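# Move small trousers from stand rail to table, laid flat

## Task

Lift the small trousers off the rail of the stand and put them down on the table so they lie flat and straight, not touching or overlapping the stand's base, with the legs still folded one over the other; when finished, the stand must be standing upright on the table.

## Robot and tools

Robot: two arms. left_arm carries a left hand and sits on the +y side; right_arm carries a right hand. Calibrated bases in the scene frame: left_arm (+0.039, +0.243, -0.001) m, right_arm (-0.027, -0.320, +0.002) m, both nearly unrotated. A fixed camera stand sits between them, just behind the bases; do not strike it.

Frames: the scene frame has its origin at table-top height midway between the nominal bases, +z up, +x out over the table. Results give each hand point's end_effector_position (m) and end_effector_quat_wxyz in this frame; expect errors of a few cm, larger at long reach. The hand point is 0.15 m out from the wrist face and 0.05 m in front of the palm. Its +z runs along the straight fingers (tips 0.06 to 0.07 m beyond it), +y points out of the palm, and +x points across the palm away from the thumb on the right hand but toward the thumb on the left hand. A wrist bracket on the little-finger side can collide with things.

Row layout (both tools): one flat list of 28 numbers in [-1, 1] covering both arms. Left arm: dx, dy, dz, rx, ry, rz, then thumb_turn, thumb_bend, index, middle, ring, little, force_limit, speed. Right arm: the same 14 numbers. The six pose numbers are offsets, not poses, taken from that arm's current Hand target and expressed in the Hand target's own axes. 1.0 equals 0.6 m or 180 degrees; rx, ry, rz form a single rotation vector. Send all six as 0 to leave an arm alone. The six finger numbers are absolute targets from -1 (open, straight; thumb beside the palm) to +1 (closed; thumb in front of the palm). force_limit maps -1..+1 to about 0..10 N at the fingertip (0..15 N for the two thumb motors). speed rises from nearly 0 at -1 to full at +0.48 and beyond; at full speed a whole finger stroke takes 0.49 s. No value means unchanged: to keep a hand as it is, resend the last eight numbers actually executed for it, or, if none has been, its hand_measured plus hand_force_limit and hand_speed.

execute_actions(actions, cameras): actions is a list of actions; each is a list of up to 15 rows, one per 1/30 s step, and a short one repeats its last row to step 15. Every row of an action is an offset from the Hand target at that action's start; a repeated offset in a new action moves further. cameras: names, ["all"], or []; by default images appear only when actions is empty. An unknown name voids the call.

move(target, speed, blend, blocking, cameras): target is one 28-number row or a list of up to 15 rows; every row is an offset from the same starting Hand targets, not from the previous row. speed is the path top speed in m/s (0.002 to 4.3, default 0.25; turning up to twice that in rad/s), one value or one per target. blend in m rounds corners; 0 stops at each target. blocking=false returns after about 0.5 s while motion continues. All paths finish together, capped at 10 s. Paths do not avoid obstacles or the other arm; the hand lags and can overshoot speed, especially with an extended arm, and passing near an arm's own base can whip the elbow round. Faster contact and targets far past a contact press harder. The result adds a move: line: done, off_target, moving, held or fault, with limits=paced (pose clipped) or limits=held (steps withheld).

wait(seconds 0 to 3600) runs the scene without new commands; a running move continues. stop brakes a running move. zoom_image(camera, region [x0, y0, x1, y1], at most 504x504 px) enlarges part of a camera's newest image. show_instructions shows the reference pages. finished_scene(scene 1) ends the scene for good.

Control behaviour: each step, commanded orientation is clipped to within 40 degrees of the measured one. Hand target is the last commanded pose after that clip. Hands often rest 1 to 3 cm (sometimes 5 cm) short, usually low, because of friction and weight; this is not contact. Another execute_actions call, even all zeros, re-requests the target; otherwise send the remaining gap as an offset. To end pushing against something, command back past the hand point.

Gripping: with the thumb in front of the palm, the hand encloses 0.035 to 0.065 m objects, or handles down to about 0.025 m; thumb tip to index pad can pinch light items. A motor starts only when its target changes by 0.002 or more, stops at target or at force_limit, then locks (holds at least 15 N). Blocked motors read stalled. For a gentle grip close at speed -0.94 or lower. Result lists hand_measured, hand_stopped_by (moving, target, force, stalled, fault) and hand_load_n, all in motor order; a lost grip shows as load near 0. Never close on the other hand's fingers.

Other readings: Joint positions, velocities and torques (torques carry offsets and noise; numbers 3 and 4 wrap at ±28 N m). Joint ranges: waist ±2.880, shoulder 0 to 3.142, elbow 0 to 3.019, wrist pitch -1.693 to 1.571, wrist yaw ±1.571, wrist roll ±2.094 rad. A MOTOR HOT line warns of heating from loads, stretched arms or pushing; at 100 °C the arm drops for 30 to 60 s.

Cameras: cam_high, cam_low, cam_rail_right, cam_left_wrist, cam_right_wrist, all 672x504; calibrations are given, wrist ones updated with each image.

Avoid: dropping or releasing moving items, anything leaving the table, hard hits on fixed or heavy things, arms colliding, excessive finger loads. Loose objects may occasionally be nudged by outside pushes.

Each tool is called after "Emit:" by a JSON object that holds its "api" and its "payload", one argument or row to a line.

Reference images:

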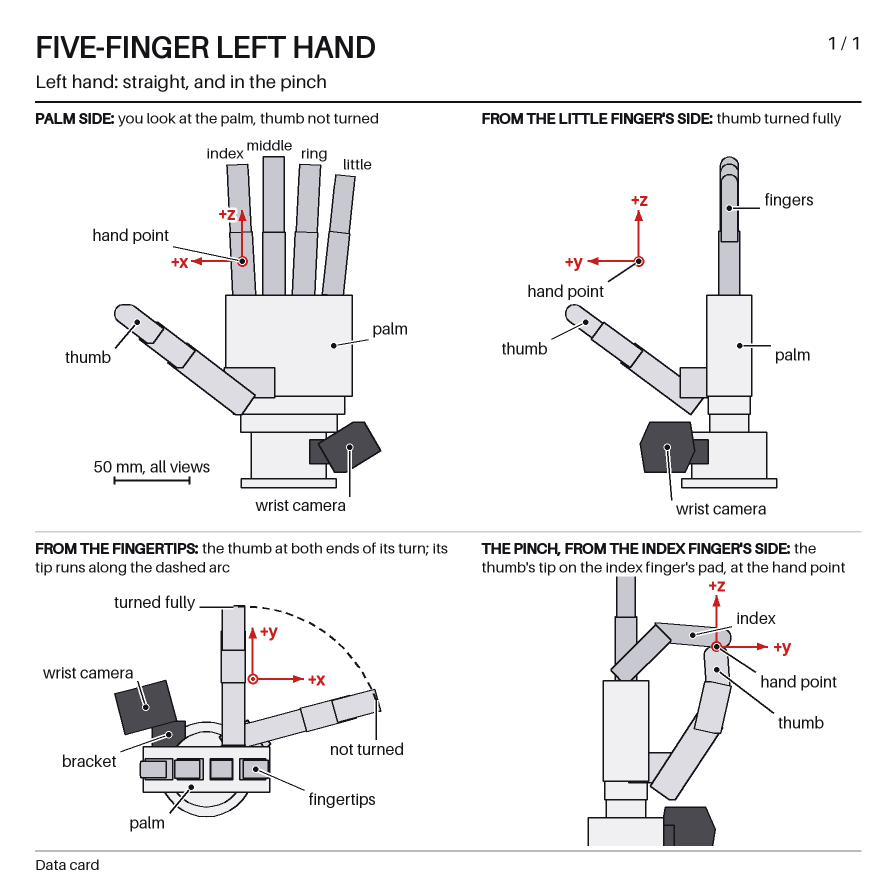

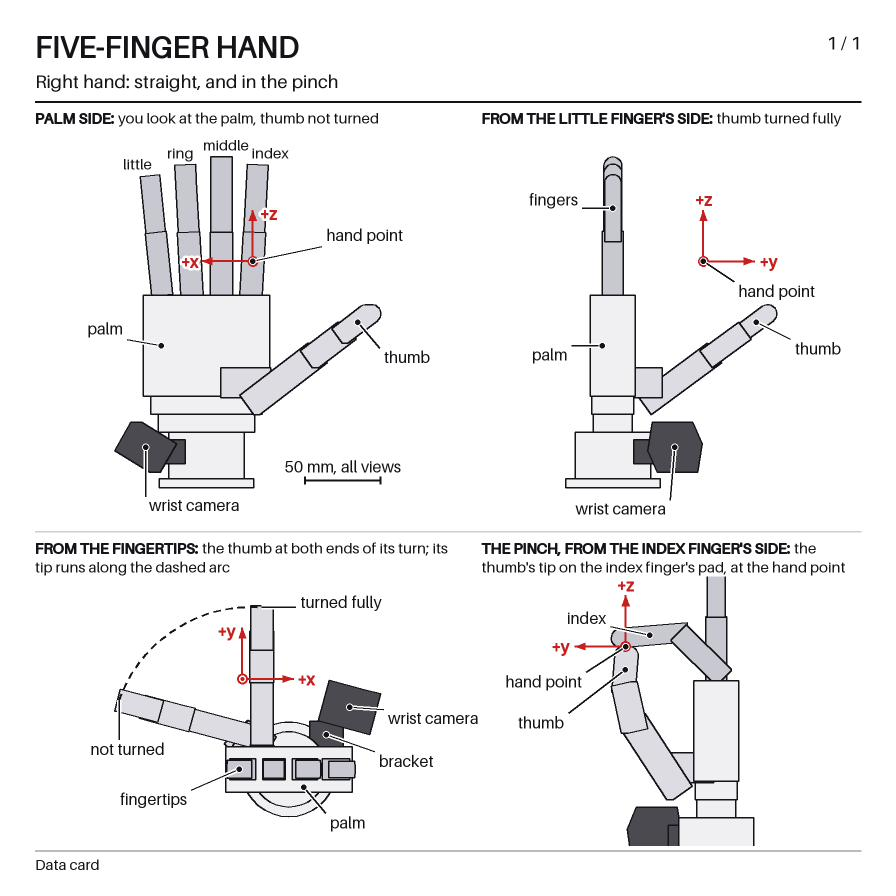

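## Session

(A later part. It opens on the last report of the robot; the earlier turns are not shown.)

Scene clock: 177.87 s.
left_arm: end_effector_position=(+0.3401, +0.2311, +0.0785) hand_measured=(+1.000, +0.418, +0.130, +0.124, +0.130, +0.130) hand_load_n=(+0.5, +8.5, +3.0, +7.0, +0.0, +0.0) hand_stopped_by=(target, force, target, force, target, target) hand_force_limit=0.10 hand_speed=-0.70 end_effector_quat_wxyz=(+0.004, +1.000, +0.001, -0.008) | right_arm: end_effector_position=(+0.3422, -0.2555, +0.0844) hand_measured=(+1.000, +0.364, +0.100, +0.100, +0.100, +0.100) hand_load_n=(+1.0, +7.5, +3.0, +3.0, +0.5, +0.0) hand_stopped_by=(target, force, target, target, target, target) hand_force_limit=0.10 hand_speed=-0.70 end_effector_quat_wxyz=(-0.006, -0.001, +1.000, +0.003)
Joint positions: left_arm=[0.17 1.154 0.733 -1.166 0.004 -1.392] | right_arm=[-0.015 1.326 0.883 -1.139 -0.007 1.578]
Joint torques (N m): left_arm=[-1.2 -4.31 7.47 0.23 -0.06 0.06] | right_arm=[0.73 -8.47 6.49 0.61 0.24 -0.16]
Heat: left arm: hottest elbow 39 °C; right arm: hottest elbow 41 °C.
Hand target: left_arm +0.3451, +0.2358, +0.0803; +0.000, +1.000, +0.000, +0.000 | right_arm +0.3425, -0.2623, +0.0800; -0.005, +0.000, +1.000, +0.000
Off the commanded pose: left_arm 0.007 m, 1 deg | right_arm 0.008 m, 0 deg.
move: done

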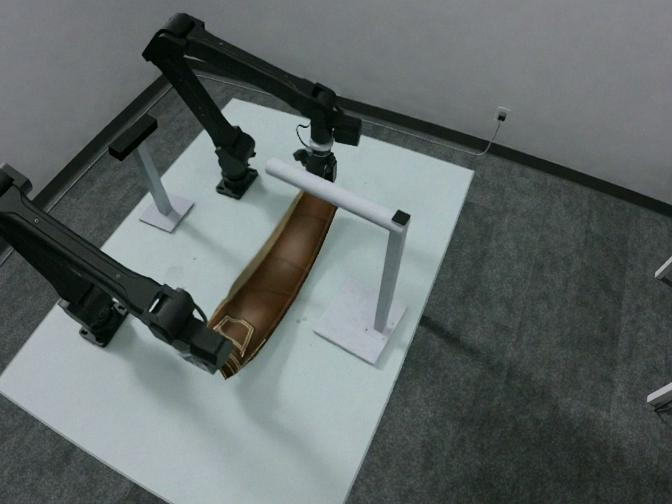

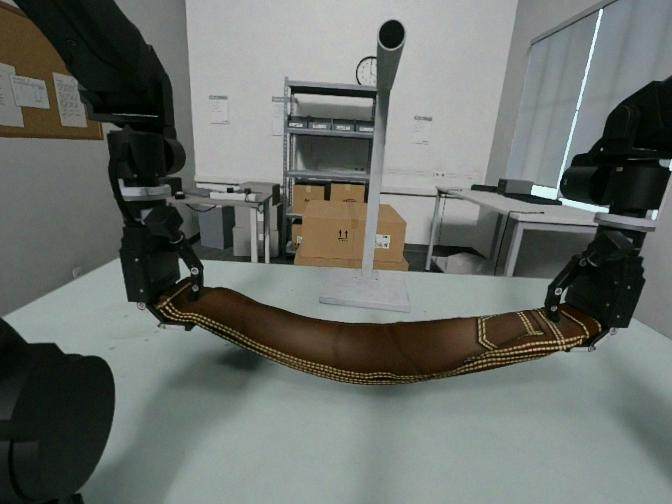

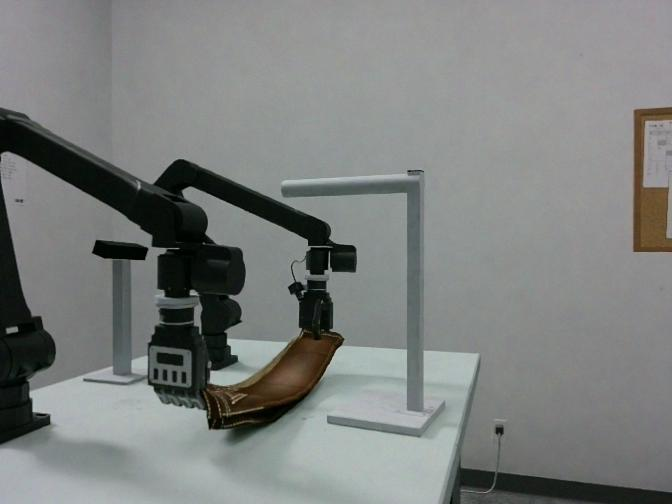

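Emit:
{"api": "move", "payload": {
  "target": [0,-0.0133,0.06,0,0,0,1,0.5,0.13,0.13,0.13,0.13,0.1,-0.7,0,-0.02,0.063,0,0,0,1,0.4,0.1,0.1,0.1,0.1,0.1,-0.7],
  "speed": 0.03,
  "cameras": ["all"]
}}

Scene clock: 180.57 s.
left_arm: end_effector_position=(+0.3404, +0.2386, +0.0432) hand_measured=(+1.000, +0.418, +0.130, +0.124, +0.130, +0.130) hand_load_n=(+0.5, +8.5, +3.0, +7.0, +0.0, +0.0) hand_stopped_by=(target, force, target, force, target, target) hand_force_limit=0.10 hand_speed=-0.70 end_effector_quat_wxyz=(+0.004, +1.000, +0.001, -0.007) | right_arm: end_effector_position=(+0.3430, -0.2665, +0.0474) hand_measured=(+1.000, +0.364, +0.100, +0.100, +0.100, +0.100) hand_load_n=(+1.0, +7.5, +3.0, +3.5, +0.0, +0.0) hand_stopped_by=(target, force, target, target, target, target) hand_force_limit=0.10 hand_speed=-0.70 end_effector_quat_wxyz=(-0.005, -0.001, +1.000, +0.003)
Joint positions: left_arm=[0.197 1.213 0.674 -1.046 0.004 -1.367] | right_arm=[-0.048 1.381 0.824 -1.023 -0.007 1.547]
Joint torques (N m): left_arm=[-1.03 -4.54 7.09 0.25 -0.06 0.09] | right_arm=[0.5 -8.76 6.09 0.62 0.25 -0.2]
Heat: left arm: hottest elbow 39 °C; right arm: hottest elbow 40 °C.
Hand target: left_arm +0.3450, +0.2436, +0.0442; +0.000, +1.000, +0.000, -0.001 | right_arm +0.3420, -0.2742, +0.0422; -0.006, +0.000, +1.000, +0.000
Off the commanded pose: left_arm 0.007 m, 1 deg | right_arm 0.009 m, 0 deg.
move: done
cam_left_wrist: T_world_to_cam=[[0.22672, 0.97379, -0.01816, -0.30927], [0.83842, -0.18565, 0.51243, -0.2669], [0.49562, -0.1314, -0.85854, 0.01786]] pos_world=[0.28504, 0.25396, 0.14649]
cam_right_wrist: T_world_to_cam=[[-0.26487, 0.96423, -0.0101, 0.34957], [0.82334, 0.2316, 0.51815, -0.24958], [0.50195, 0.12892, -0.85523, 0.01858]] pos_world=[0.28876, -0.28166, 0.14875]

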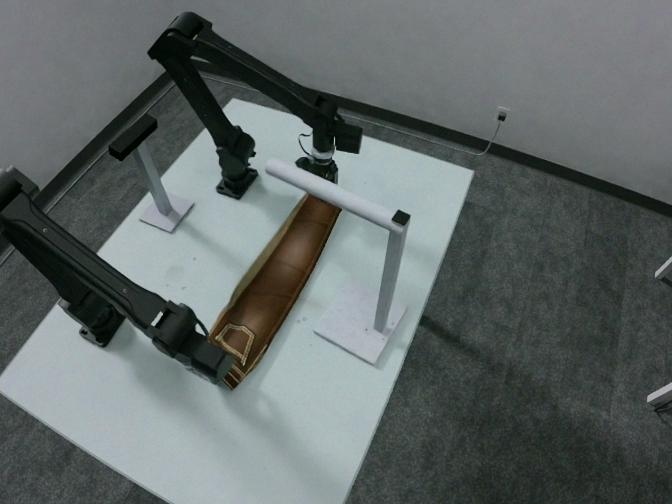

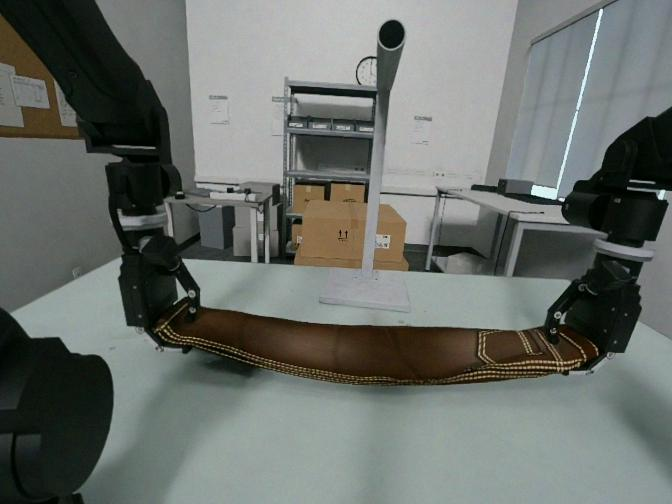

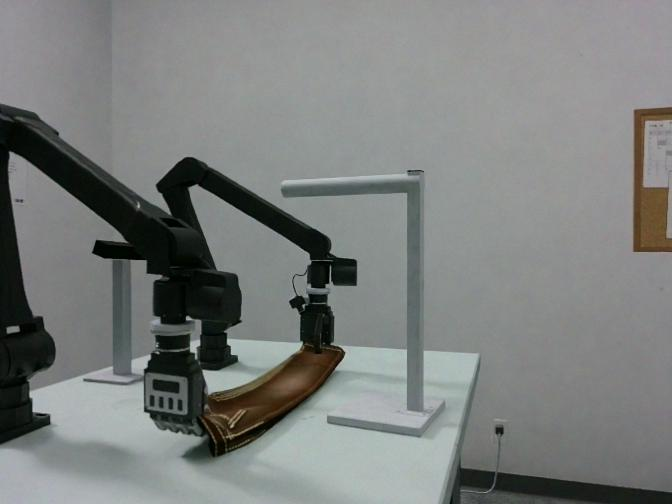

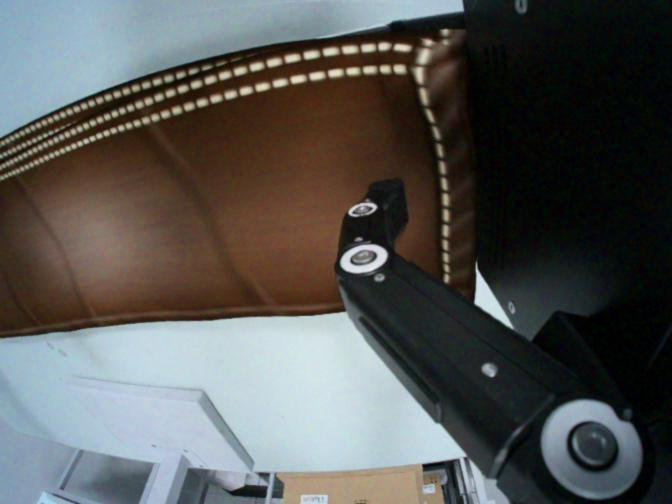

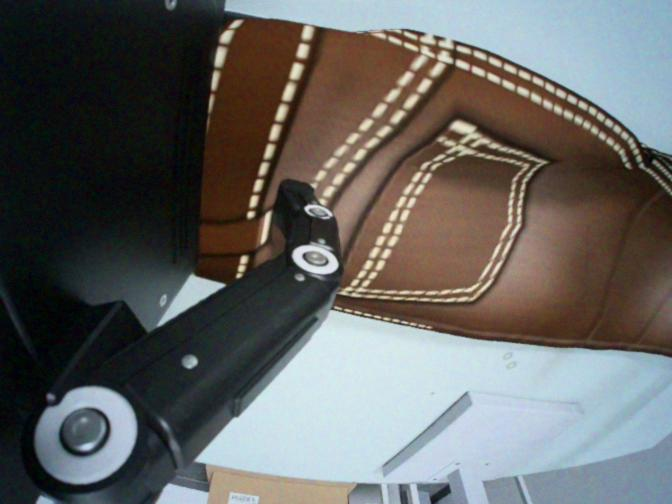

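Emit:
{"api": "move", "payload": {
  "target": [0,-0.01,0.0133,0,0,0,1,0.5,0.13,0.13,0.13,0.13,0.1,-0.7,0,-0.01,0.018,0,0,0,1,0.4,0.1,0.1,0.1,0.1,0.1,-0.7],
  "speed": 0.02,
  "cameras": ["cam_low"]
}}

Emit:
{"api": "zoom_image", "payload": {
  "camera": "cam_low",
  "region": [100, 220, 380, 420]
}}

Emit:
{"api": "zoom_image", "payload": {
  "camera": "cam_low",
  "region": [380, 220, 660, 420]
}}

Scene clock: 187.40 s.
left_arm: end_effector_position=(+0.3404, +0.2440, +0.0356) hand_measured=(+1.000, +0.418, +0.130, +0.124, +0.130, +0.130) hand_load_n=(+0.5, +8.0, +3.0, +7.0, +0.5, +0.0) hand_stopped_by=(target, force, target, force, target, target) hand_force_limit=0.10 hand_speed=-0.70 end_effector_quat_wxyz=(+0.004, +1.000, +0.000, -0.007) | right_arm: end_effector_position=(+0.3432, -0.2716, +0.0369) hand_measured=(+1.000, +0.364, +0.100, +0.100, +0.100, +0.100) hand_load_n=(+1.0, +8.0, +3.0, +3.5, +0.5, +0.0) hand_stopped_by=(target, force, target, target, target, target) hand_force_limit=0.10 hand_speed=-0.70 end_effector_quat_wxyz=(-0.004, -0.002, +1.000, +0.003)
Joint positions: left_arm=[0.216 1.231 0.664 -1.019 0.004 -1.345] | right_arm=[-0.063 1.399 0.81 -0.989 -0.007 1.529]
Joint torques (N m): left_arm=[-0.91 -4.66 6.94 0.31 -0.06 0.13] | right_arm=[0.32 -8.76 5.93 0.65 0.25 -0.19]
Heat: left arm: hottest elbow 38 °C; right arm: hottest elbow 40 °C.
Hand target: left_arm +0.3451, +0.2498, +0.0364; +0.000, +1.000, +0.000, +0.000 | right_arm +0.3419, -0.2802, +0.0314; -0.005, +0.000, +1.000, +0.000
Off the commanded pose: left_arm 0.007 m, 1 deg | right_arm 0.010 m, 0 deg.
move: done

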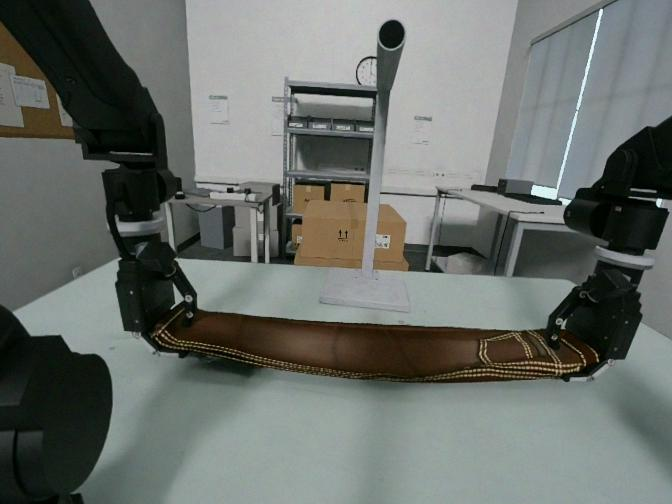

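Scaled by 1.800.

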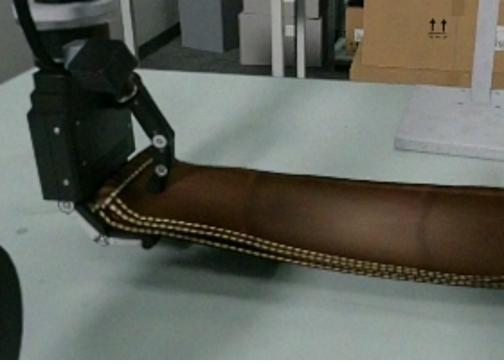

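Scaled by 1.800.

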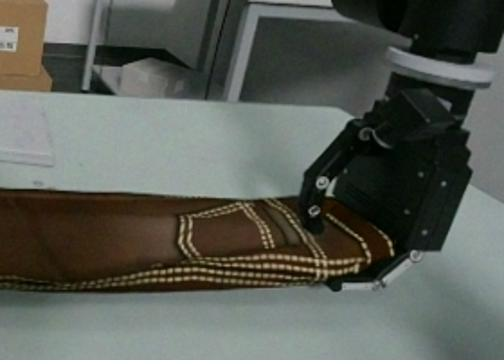

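Emit:
{"api": "move", "payload": {
  "target": [
    [0,0,0.0117,0,0,0,1,0.5,0.13,0.13,0.13,0.13,0.1,-0.7,0,0,0,0,0,0,1,0.4,0.1,0.1,0.1,0.1,0.1,-0.7],
    [0,0,0.0117,0,0,0,1,-0.5,0.13,0.13,0.13,0.13,0.1,-0.6,0,0,0,0,0,0,1,-0.5,0.1,0.1,0.1,0.1,0.1,-0.6]
  ],
  "speed": 0.02,
  "cameras": ["cam_low","cam_left_wrist","cam_right_wrist","cam_high"]
}}

Emit:
{"api": "zoom_image", "payload": {
  "camera": "cam_low",
  "region": [100, 220, 380, 420]
}}

Emit:
{"api": "zoom_image", "payload": {
  "camera": "cam_low",
  "region": [380, 220, 660, 420]
}}

Scene clock: 192.47 s.
left_arm: end_effector_position=(+0.3406, +0.2460, +0.0281) hand_measured=(+1.000, -0.500, +0.130, +0.124, +0.130, +0.130) hand_load_n=(+0.0, +0.0, +0.0, +0.0, +0.0, +0.0) hand_stopped_by=(target, target, target, force, target, target) hand_force_limit=0.10 hand_speed=-0.60 end_effector_quat_wxyz=(+0.002, +1.000, +0.002, -0.006) | right_arm: end_effector_position=(+0.3434, -0.2746, +0.0367) hand_measured=(+1.000, -0.500, +0.100, +0.100, +0.100, +0.100) hand_load_n=(+0.0, +0.0, +0.5, +0.0, +0.5, +0.0) hand_stopped_by=(target, target, target, target, target, target) hand_force_limit=0.10 hand_speed=-0.60 end_effector_quat_wxyz=(-0.004, +0.001, +1.000, +0.002)
Joint positions: left_arm=[0.221 1.245 0.653 -0.992 0.002 -1.345] | right_arm=[-0.069 1.399 0.81 -0.989 -0.003 1.529]
Joint torques (N m): left_arm=[-1.32 -4.72 6.86 0.18 0.04 0.07] | right_arm=[0.85 -8.76 5.93 0.65 0.13 -0.19]
Heat: left arm: hottest elbow 38 °C; right arm: hottest elbow 40 °C.
Hand target: left_arm +0.3450, +0.2497, +0.0292; +0.000, +1.000, +0.000, +0.000 | right_arm +0.3419, -0.2803, +0.0314; -0.005, +0.000, +1.000, +0.000
Off the commanded pose: left_arm 0.006 m, 1 deg | right_arm 0.008 m, 0 deg.
move: done
cam_left_wrist: T_world_to_cam=[[0.22492, 0.97426, -0.01535, -0.31644], [0.83825, -0.18544, 0.51279, -0.25793], [0.49674, -0.12821, -0.85837, 0.00453]] pos_world=[0.28513, 0.26105, 0.13129]
cam_right_wrist: T_world_to_cam=[[-0.26196, 0.96499, -0.0132, 0.35668], [0.82347, 0.23063, 0.51837, -0.24293], [0.50327, 0.12492, -0.85505, 0.00879]] pos_world=[0.28906, -0.28926, 0.13815]
Images, in order (width x height): cam_high 672x504, cam_low 672x504, cam_left_wrist 672x504, cam_right_wrist 672x504.

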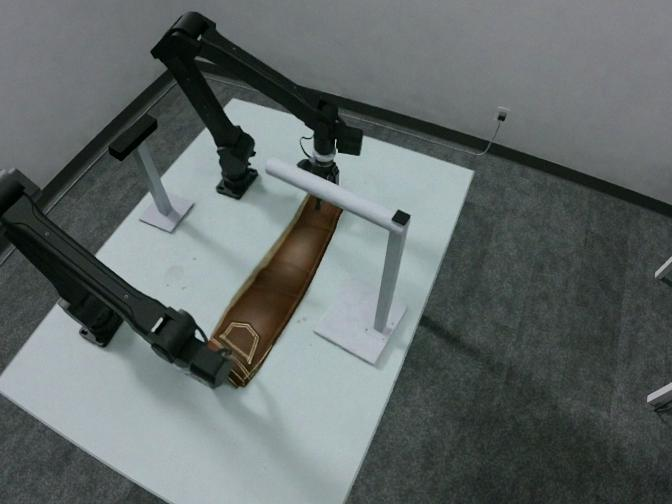

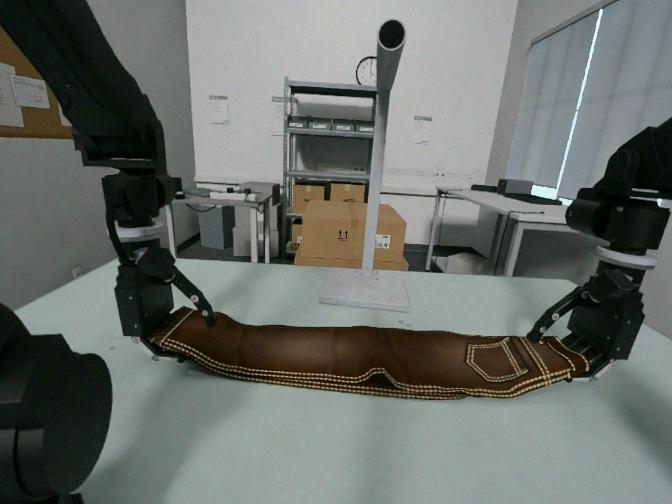

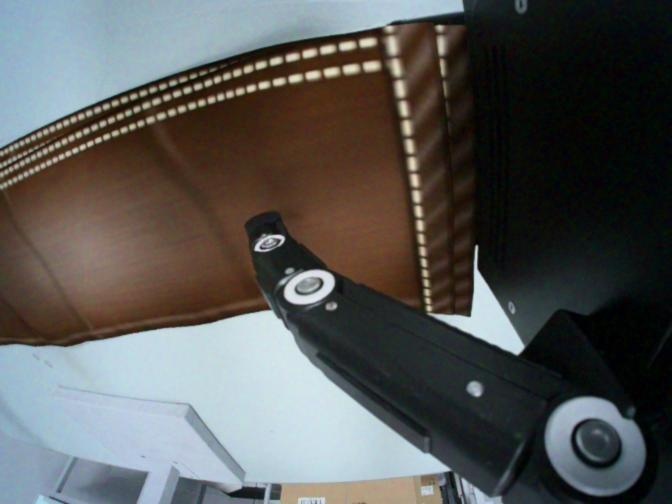

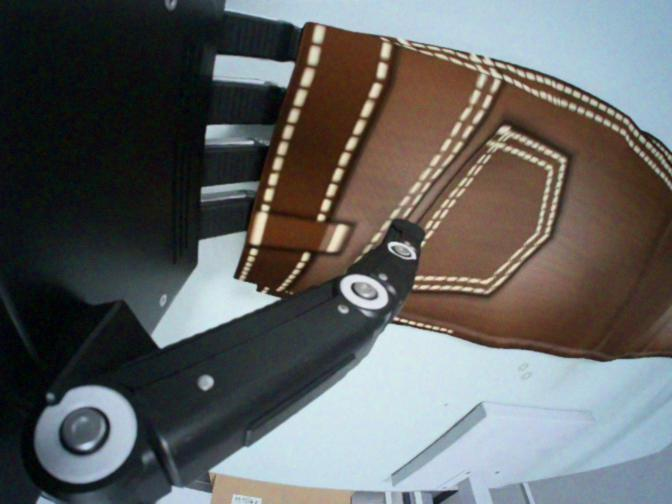

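Scaled by 1.800.

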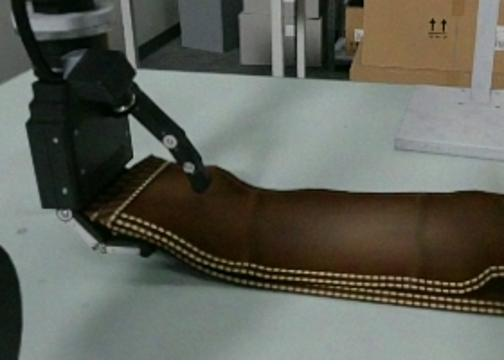

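Scaled by 1.800.

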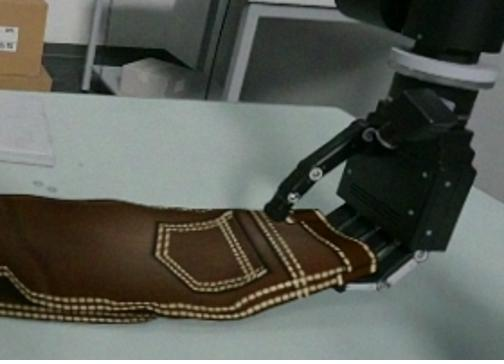

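Emit:
{"api": "move", "payload": {
  "target": [0,-0.12,0,0,0,0,1,-0.5,0.13,0.13,0.13,0.13,0.1,-0.6,0,-0.11,0,0,0,0,1,-0.5,0.1,0.1,0.1,0.1,0.1,-0.6],
  "speed": 0.04,
  "cameras": ["all"]
}}

Scene clock: 196.63 s.
left_arm: end_effector_position=(+0.3277, +0.3109, +0.0195) hand_measured=(+1.000, -0.500, +0.130, +0.124, +0.130, +0.130) hand_load_n=(+0.5, +0.0, +0.0, +0.5, +0.5, +0.0) hand_stopped_by=(target, target, target, force, target, target) hand_force_limit=0.10 hand_speed=-0.60 end_effector_quat_wxyz=(+0.009, +1.000, +0.005, -0.019) | right_arm: end_effector_position=(+0.3322, -0.3389, +0.0286) hand_measured=(+1.000, -0.500, +0.100, +0.100, +0.100, +0.100) hand_load_n=(+0.0, +0.0, +0.5, +0.0, +0.0, +0.0) hand_stopped_by=(target, target, target, target, target, target) hand_force_limit=0.10 hand_speed=-0.60 end_effector_quat_wxyz=(-0.016, +0.002, +1.000, +0.004)
Joint positions: left_arm=[0.451 1.311 0.681 -0.983 0 -1.12] | right_arm=[-0.26 1.423 0.81 -0.989 0 1.34]
Joint torques (N m): left_arm=[-1.49 -5.25 9.09 0.08 0.08 0.07] | right_arm=[1.03 -8.76 7.66 0.57 0.1 -0.21]
Heat: left arm: hottest elbow 38 °C; right arm: hottest elbow 39 °C.
Hand target: left_arm +0.3450, +0.3217, +0.0293; +0.000, +1.000, +0.000, +0.000 | right_arm +0.3419, -0.3462, +0.0313; -0.006, +0.000, +1.000, +0.000
Off the commanded pose: left_arm 0.023 m, 2 deg | right_arm 0.012 m, 1 deg.
move: off_target (left_arm, right_arm)
cam_left_wrist: T_world_to_cam=[[0.21913, 0.9751, -0.03398, -0.3749], [0.85167, -0.17417, 0.4943, -0.23808], [0.47608, -0.13726, -0.86863, 0.02171]] pos_world=[0.27459, 0.32708, 0.1238]
cam_right_wrist: T_world_to_cam=[[-0.2593, 0.96579, -0.00363, 0.41488], [0.836, 0.22633, 0.49988, -0.21973], [0.4836, 0.12658, -0.86609, 0.02298]] pos_world=[0.28015, -0.35386, 0.13125]

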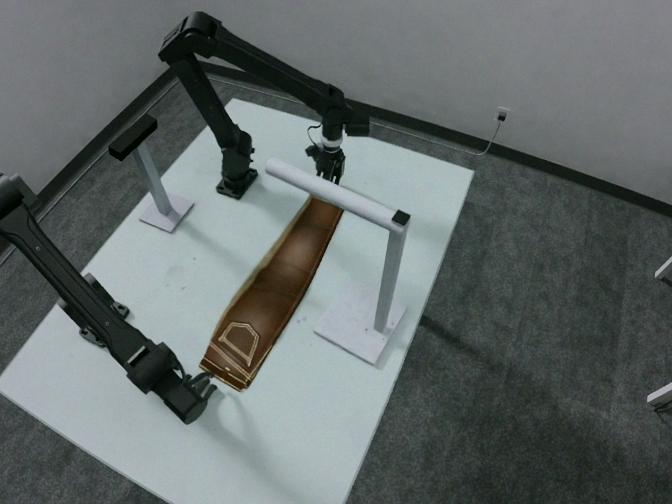

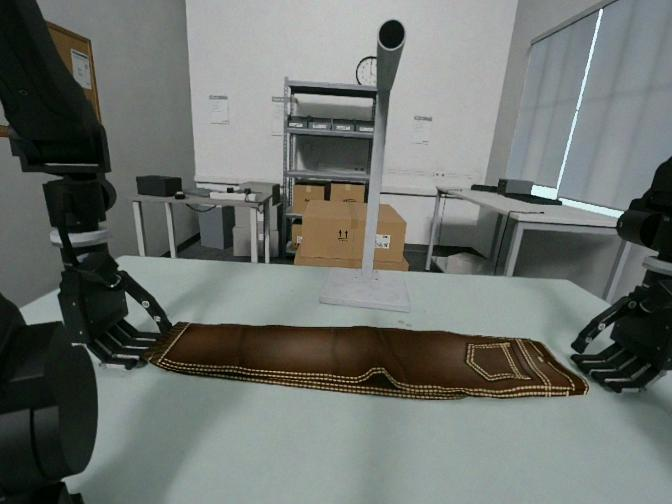

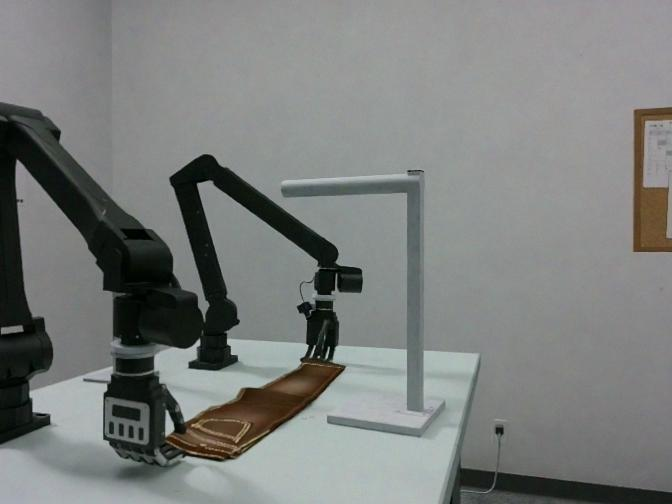

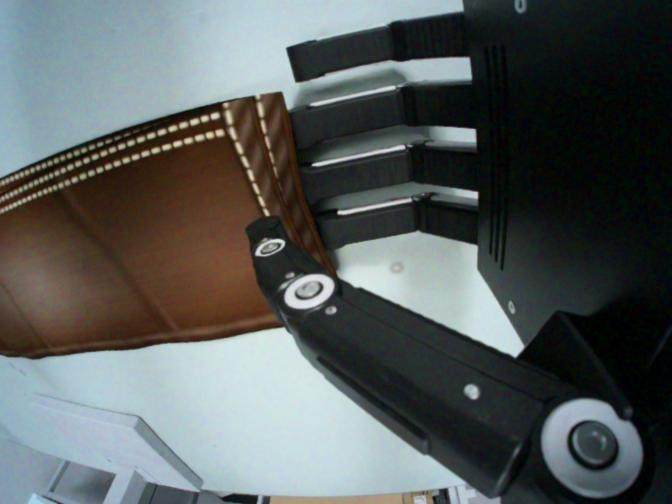

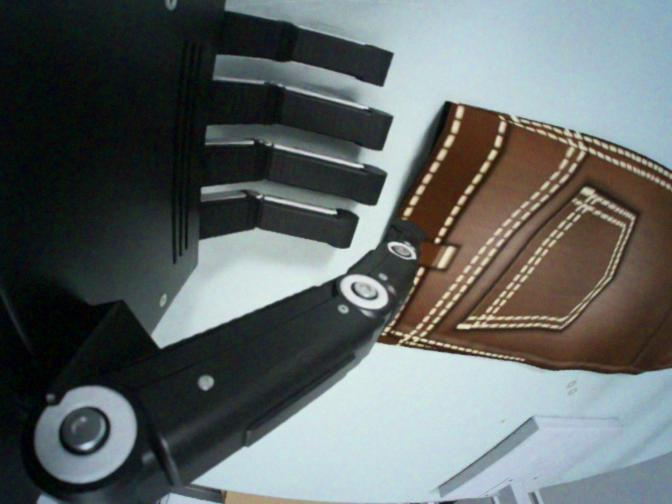

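Emit:
{"api": "move", "payload": {
  "target": [0,-0.05,-0.01,0,0,0,1,-0.5,0.13,0.13,0.13,0.13,0.1,-0.6,0,-0.05,-0.02,0,0,0,1,-0.5,0.1,0.1,0.1,0.1,0.1,-0.6],
  "speed": 0.04,
  "cameras": ["all"]
}}

Emit:
{"api": "zoom_image", "payload": {
  "camera": "cam_low",
  "region": [130, 290, 370, 430]
}}

Emit:
{"api": "zoom_image", "payload": {
  "camera": "cam_low",
  "region": [350, 290, 600, 430]
}}

Emit:
{"api": "zoom_image", "payload": {
  "camera": "cam_high",
  "region": [180, 180, 360, 400]
}}

Scene clock: 200.10 s.
left_arm: end_effector_position=(+0.3327, +0.3418, +0.0254) hand_measured=(+1.000, -0.500, +0.130, +0.124, +0.130, +0.130) hand_load_n=(+0.0, +0.0, +0.5, +0.0, +0.0, +0.0) hand_stopped_by=(target, target, target, force, target, target) hand_force_limit=0.10 hand_speed=-0.60 end_effector_quat_wxyz=(+0.006, +1.000, +0.005, -0.011) | right_arm: end_effector_position=(+0.3271, -0.3662, +0.0325) hand_measured=(+1.000, -0.500, +0.100, +0.100, +0.100, +0.100) hand_load_n=(+0.0, +0.0, +0.0, +0.0, +0.0, +0.5) hand_stopped_by=(target, target, target, target, target, target) hand_force_limit=0.10 hand_speed=-0.60 end_effector_quat_wxyz=(-0.016, +0.003, +1.000, +0.005)
Joint positions: left_arm=[0.534 1.34 0.727 -0.983 0 -1.036] | right_arm=[-0.342 1.424 0.822 -1.002 0.001 1.26]
Joint torques (N m): left_arm=[-1.55 -5.71 9.16 -0.54 0.09 0.06] | right_arm=[1.08 -8.82 9.57 -0.44 0.09 -0.2]
Heat: left arm: hottest elbow 38 °C; right arm: hottest elbow 39 °C.
Hand target: left_arm +0.3451, +0.3517, +0.0353; +0.000, +1.000, +0.000, +0.000 | right_arm +0.3421, -0.3763, +0.0433; -0.005, +0.000, +1.000, +0.000
Off the commanded pose: left_arm 0.019 m, 2 deg | right_arm 0.021 m, 1 deg.
move: off_target (left_arm, right_arm)
cam_left_wrist: T_world_to_cam=[[0.21991, 0.97519, -0.02528, -0.40638], [0.84377, -0.17715, 0.50662, -0.2366], [0.48957, -0.13274, -0.8618, 0.02239]] pos_world=[0.27805, 0.35736, 0.12889]
cam_right_wrist: T_world_to_cam=[[-0.25888, 0.96591, -0.00154, 0.43971], [0.83622, 0.22492, 0.50014, -0.21193], [0.48343, 0.12818, -0.86594, 0.03288]] pos_world=[0.27515, -0.38126, 0.13514]

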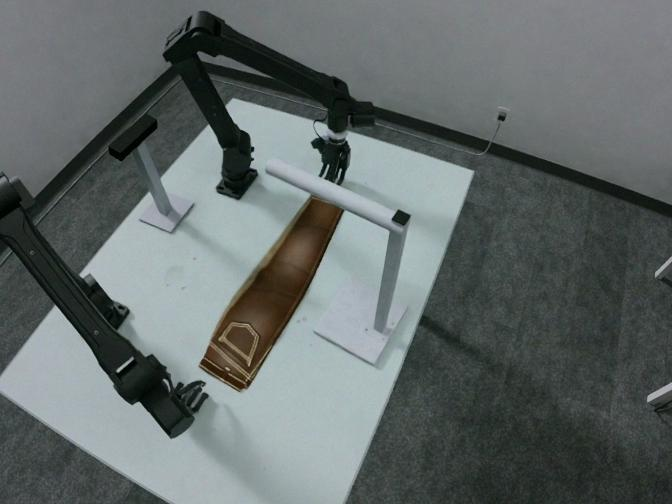

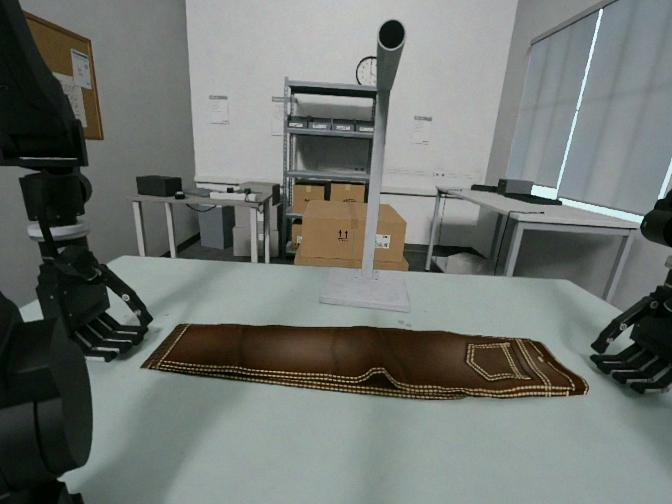

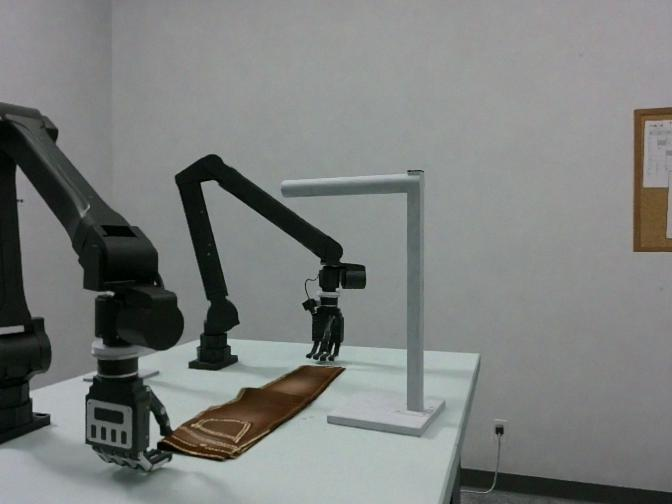

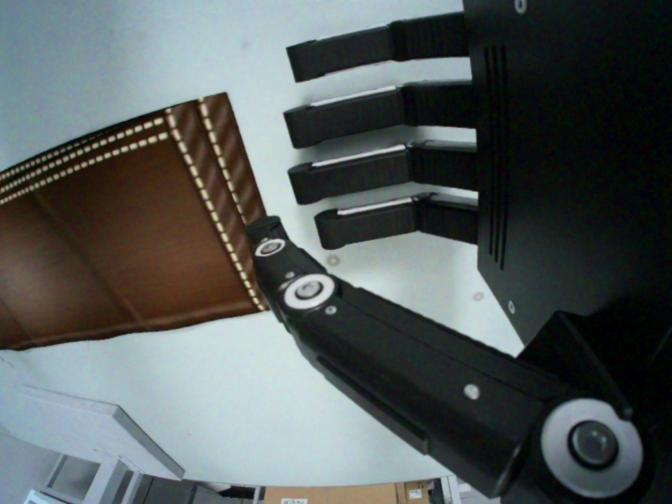

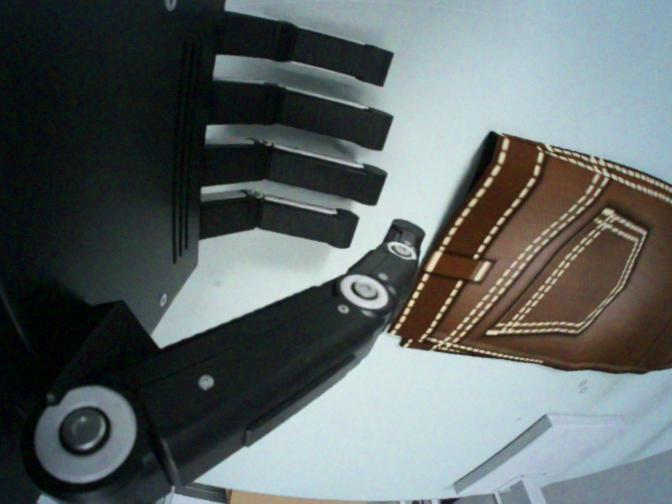

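Scaled by 2.100.

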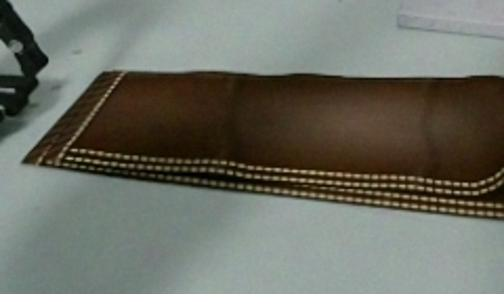

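Scaled by 2.016.

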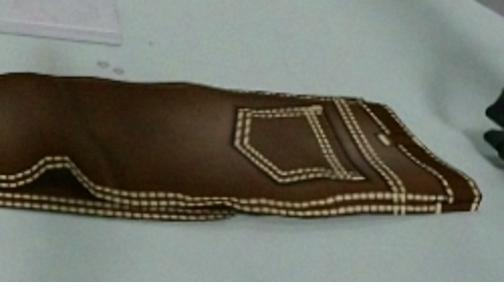

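Scaled by 2.291.

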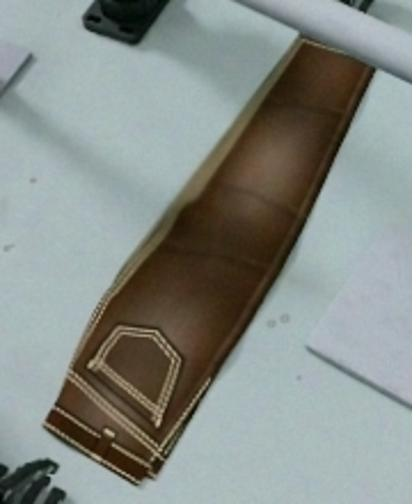

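Emit:
{"api": "move", "payload": {
  "target": [
    [0,0,-0.2,0,0,0,1,-0.5,0.13,0.13,0.13,0.13,0.1,-0.6,0,0,-0.2,0,0,0,1,-0.5,0.1,0.1,0.1,0.1,0.1,-0.6],
    [0,0.25,-0.2,0,0,0,1,-0.5,0.13,0.13,0.13,0.13,0.1,-0.6,0,0,-0.2,0,0,0,1,-0.5,0.1,0.1,0.1,0.1,0.1,-0.6]
  ],
  "speed": 0.12,
  "cameras": ["all"]
}}

Emit:
{"api": "zoom_image", "payload": {
  "camera": "cam_left_wrist",
  "region": [0, 50, 350, 350]
}}

Scene clock: 208.57 s.
left_arm: end_effector_position=(+0.3451, +0.2021, +0.1509) hand_measured=(+1.000, -0.500, +0.130, +0.124, +0.130, +0.130) hand_load_n=(+0.0, +0.0, +0.0, +0.0, +0.0, +0.0) hand_stopped_by=(target, target, target, force, target, target) hand_force_limit=0.10 hand_speed=-0.60 end_effector_quat_wxyz=(+0.002, +1.000, -0.006, -0.004) | right_arm: end_effector_position=(+0.3314, -0.3676, +0.1451) hand_measured=(+1.000, -0.500, +0.100, +0.100, +0.100, +0.100) hand_load_n=(+0.0, +0.0, +0.5, +0.0, +0.0, +0.5) hand_stopped_by=(target, target, target, target, target, target) hand_force_limit=0.10 hand_speed=-0.60 end_effector_quat_wxyz=(-0.023, +0.002, +1.000, +0.007)
Joint positions: left_arm=[0.064 1.085 0.883 -1.377 0.003 -1.485] | right_arm=[-0.342 1.308 1.037 -1.348 0.001 1.259]
Joint torques (N m): left_arm=[-2.43 -4.95 7.94 -0.54 0.03 -0.26] | right_arm=[1.2 -9.47 10.77 -0.5 0.1 -0.19]
Heat: left arm: hottest elbow 38 °C; right arm: hottest elbow 40 °C.
Hand target: left_arm +0.3451, +0.2017, +0.1553; +0.000, +1.000, +0.000, +0.000 | right_arm +0.3433, -0.3764, +0.1633; -0.005, +0.001, +1.000, +0.001
Off the commanded pose: left_arm 0.004 m, 1 deg | right_arm 0.024 m, 2 deg.
move: off_target (right_arm)
cam_left_wrist: T_world_to_cam=[[0.2413, 0.97037, -0.01297, -0.27801], [0.83231, -0.20005, 0.51696, -0.32833], [0.49904, -0.13553, -0.85591, 0.10241]] pos_world=[0.28925, 0.21797, 0.25378]
cam_right_wrist: T_world_to_cam=[[-0.25921, 0.9658, 0.00678, 0.44117], [0.84333, 0.22291, 0.48899, -0.27288], [0.47075, 0.13246, -0.87227, 0.13516]] pos_world=[0.28085, -0.38316, 0.24834]

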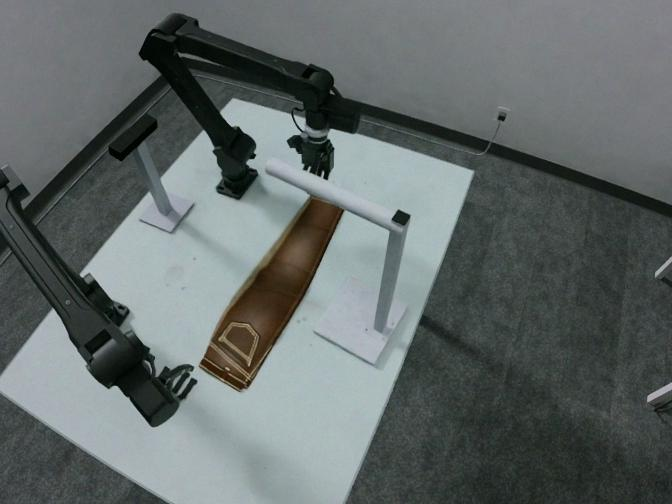

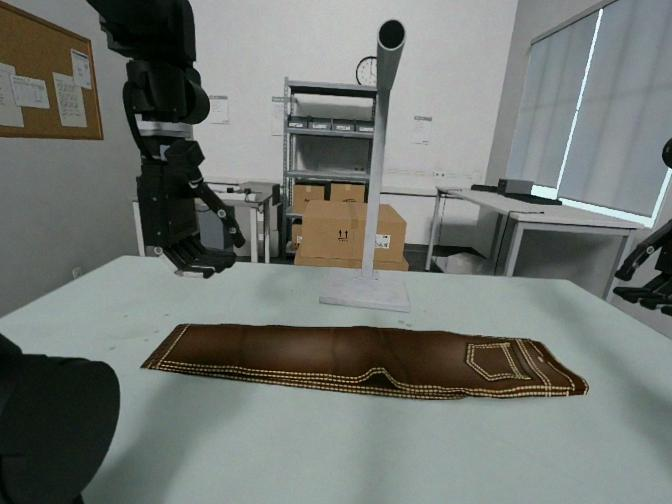

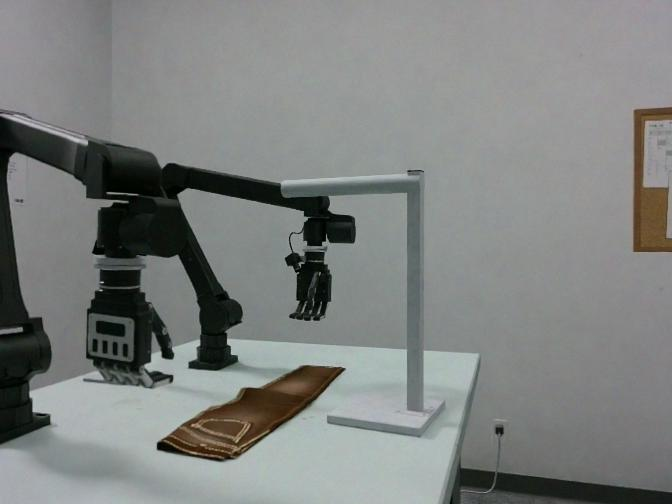

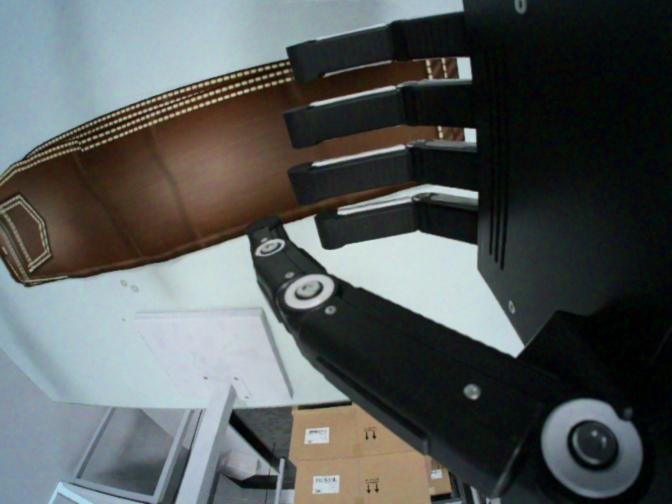

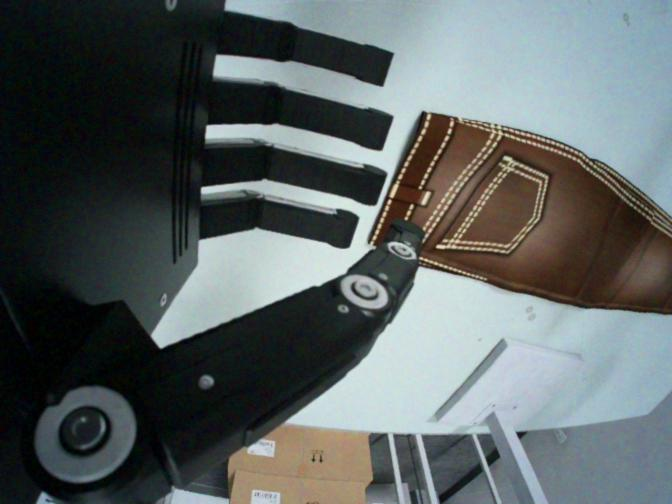

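Scaled by 1.440 from the camera's image (finer frame: 960x720).

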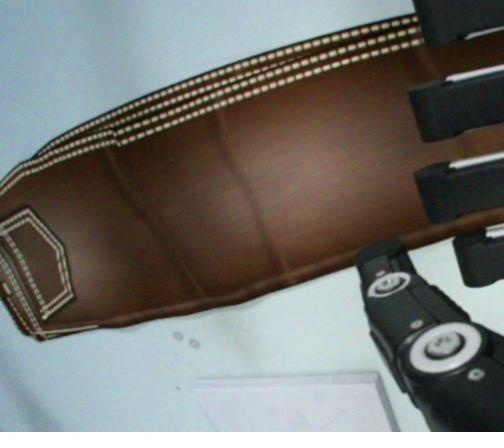

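Emit:
{"api": "finished_scene", "payload": {

}}

The scene is finished: the task was done.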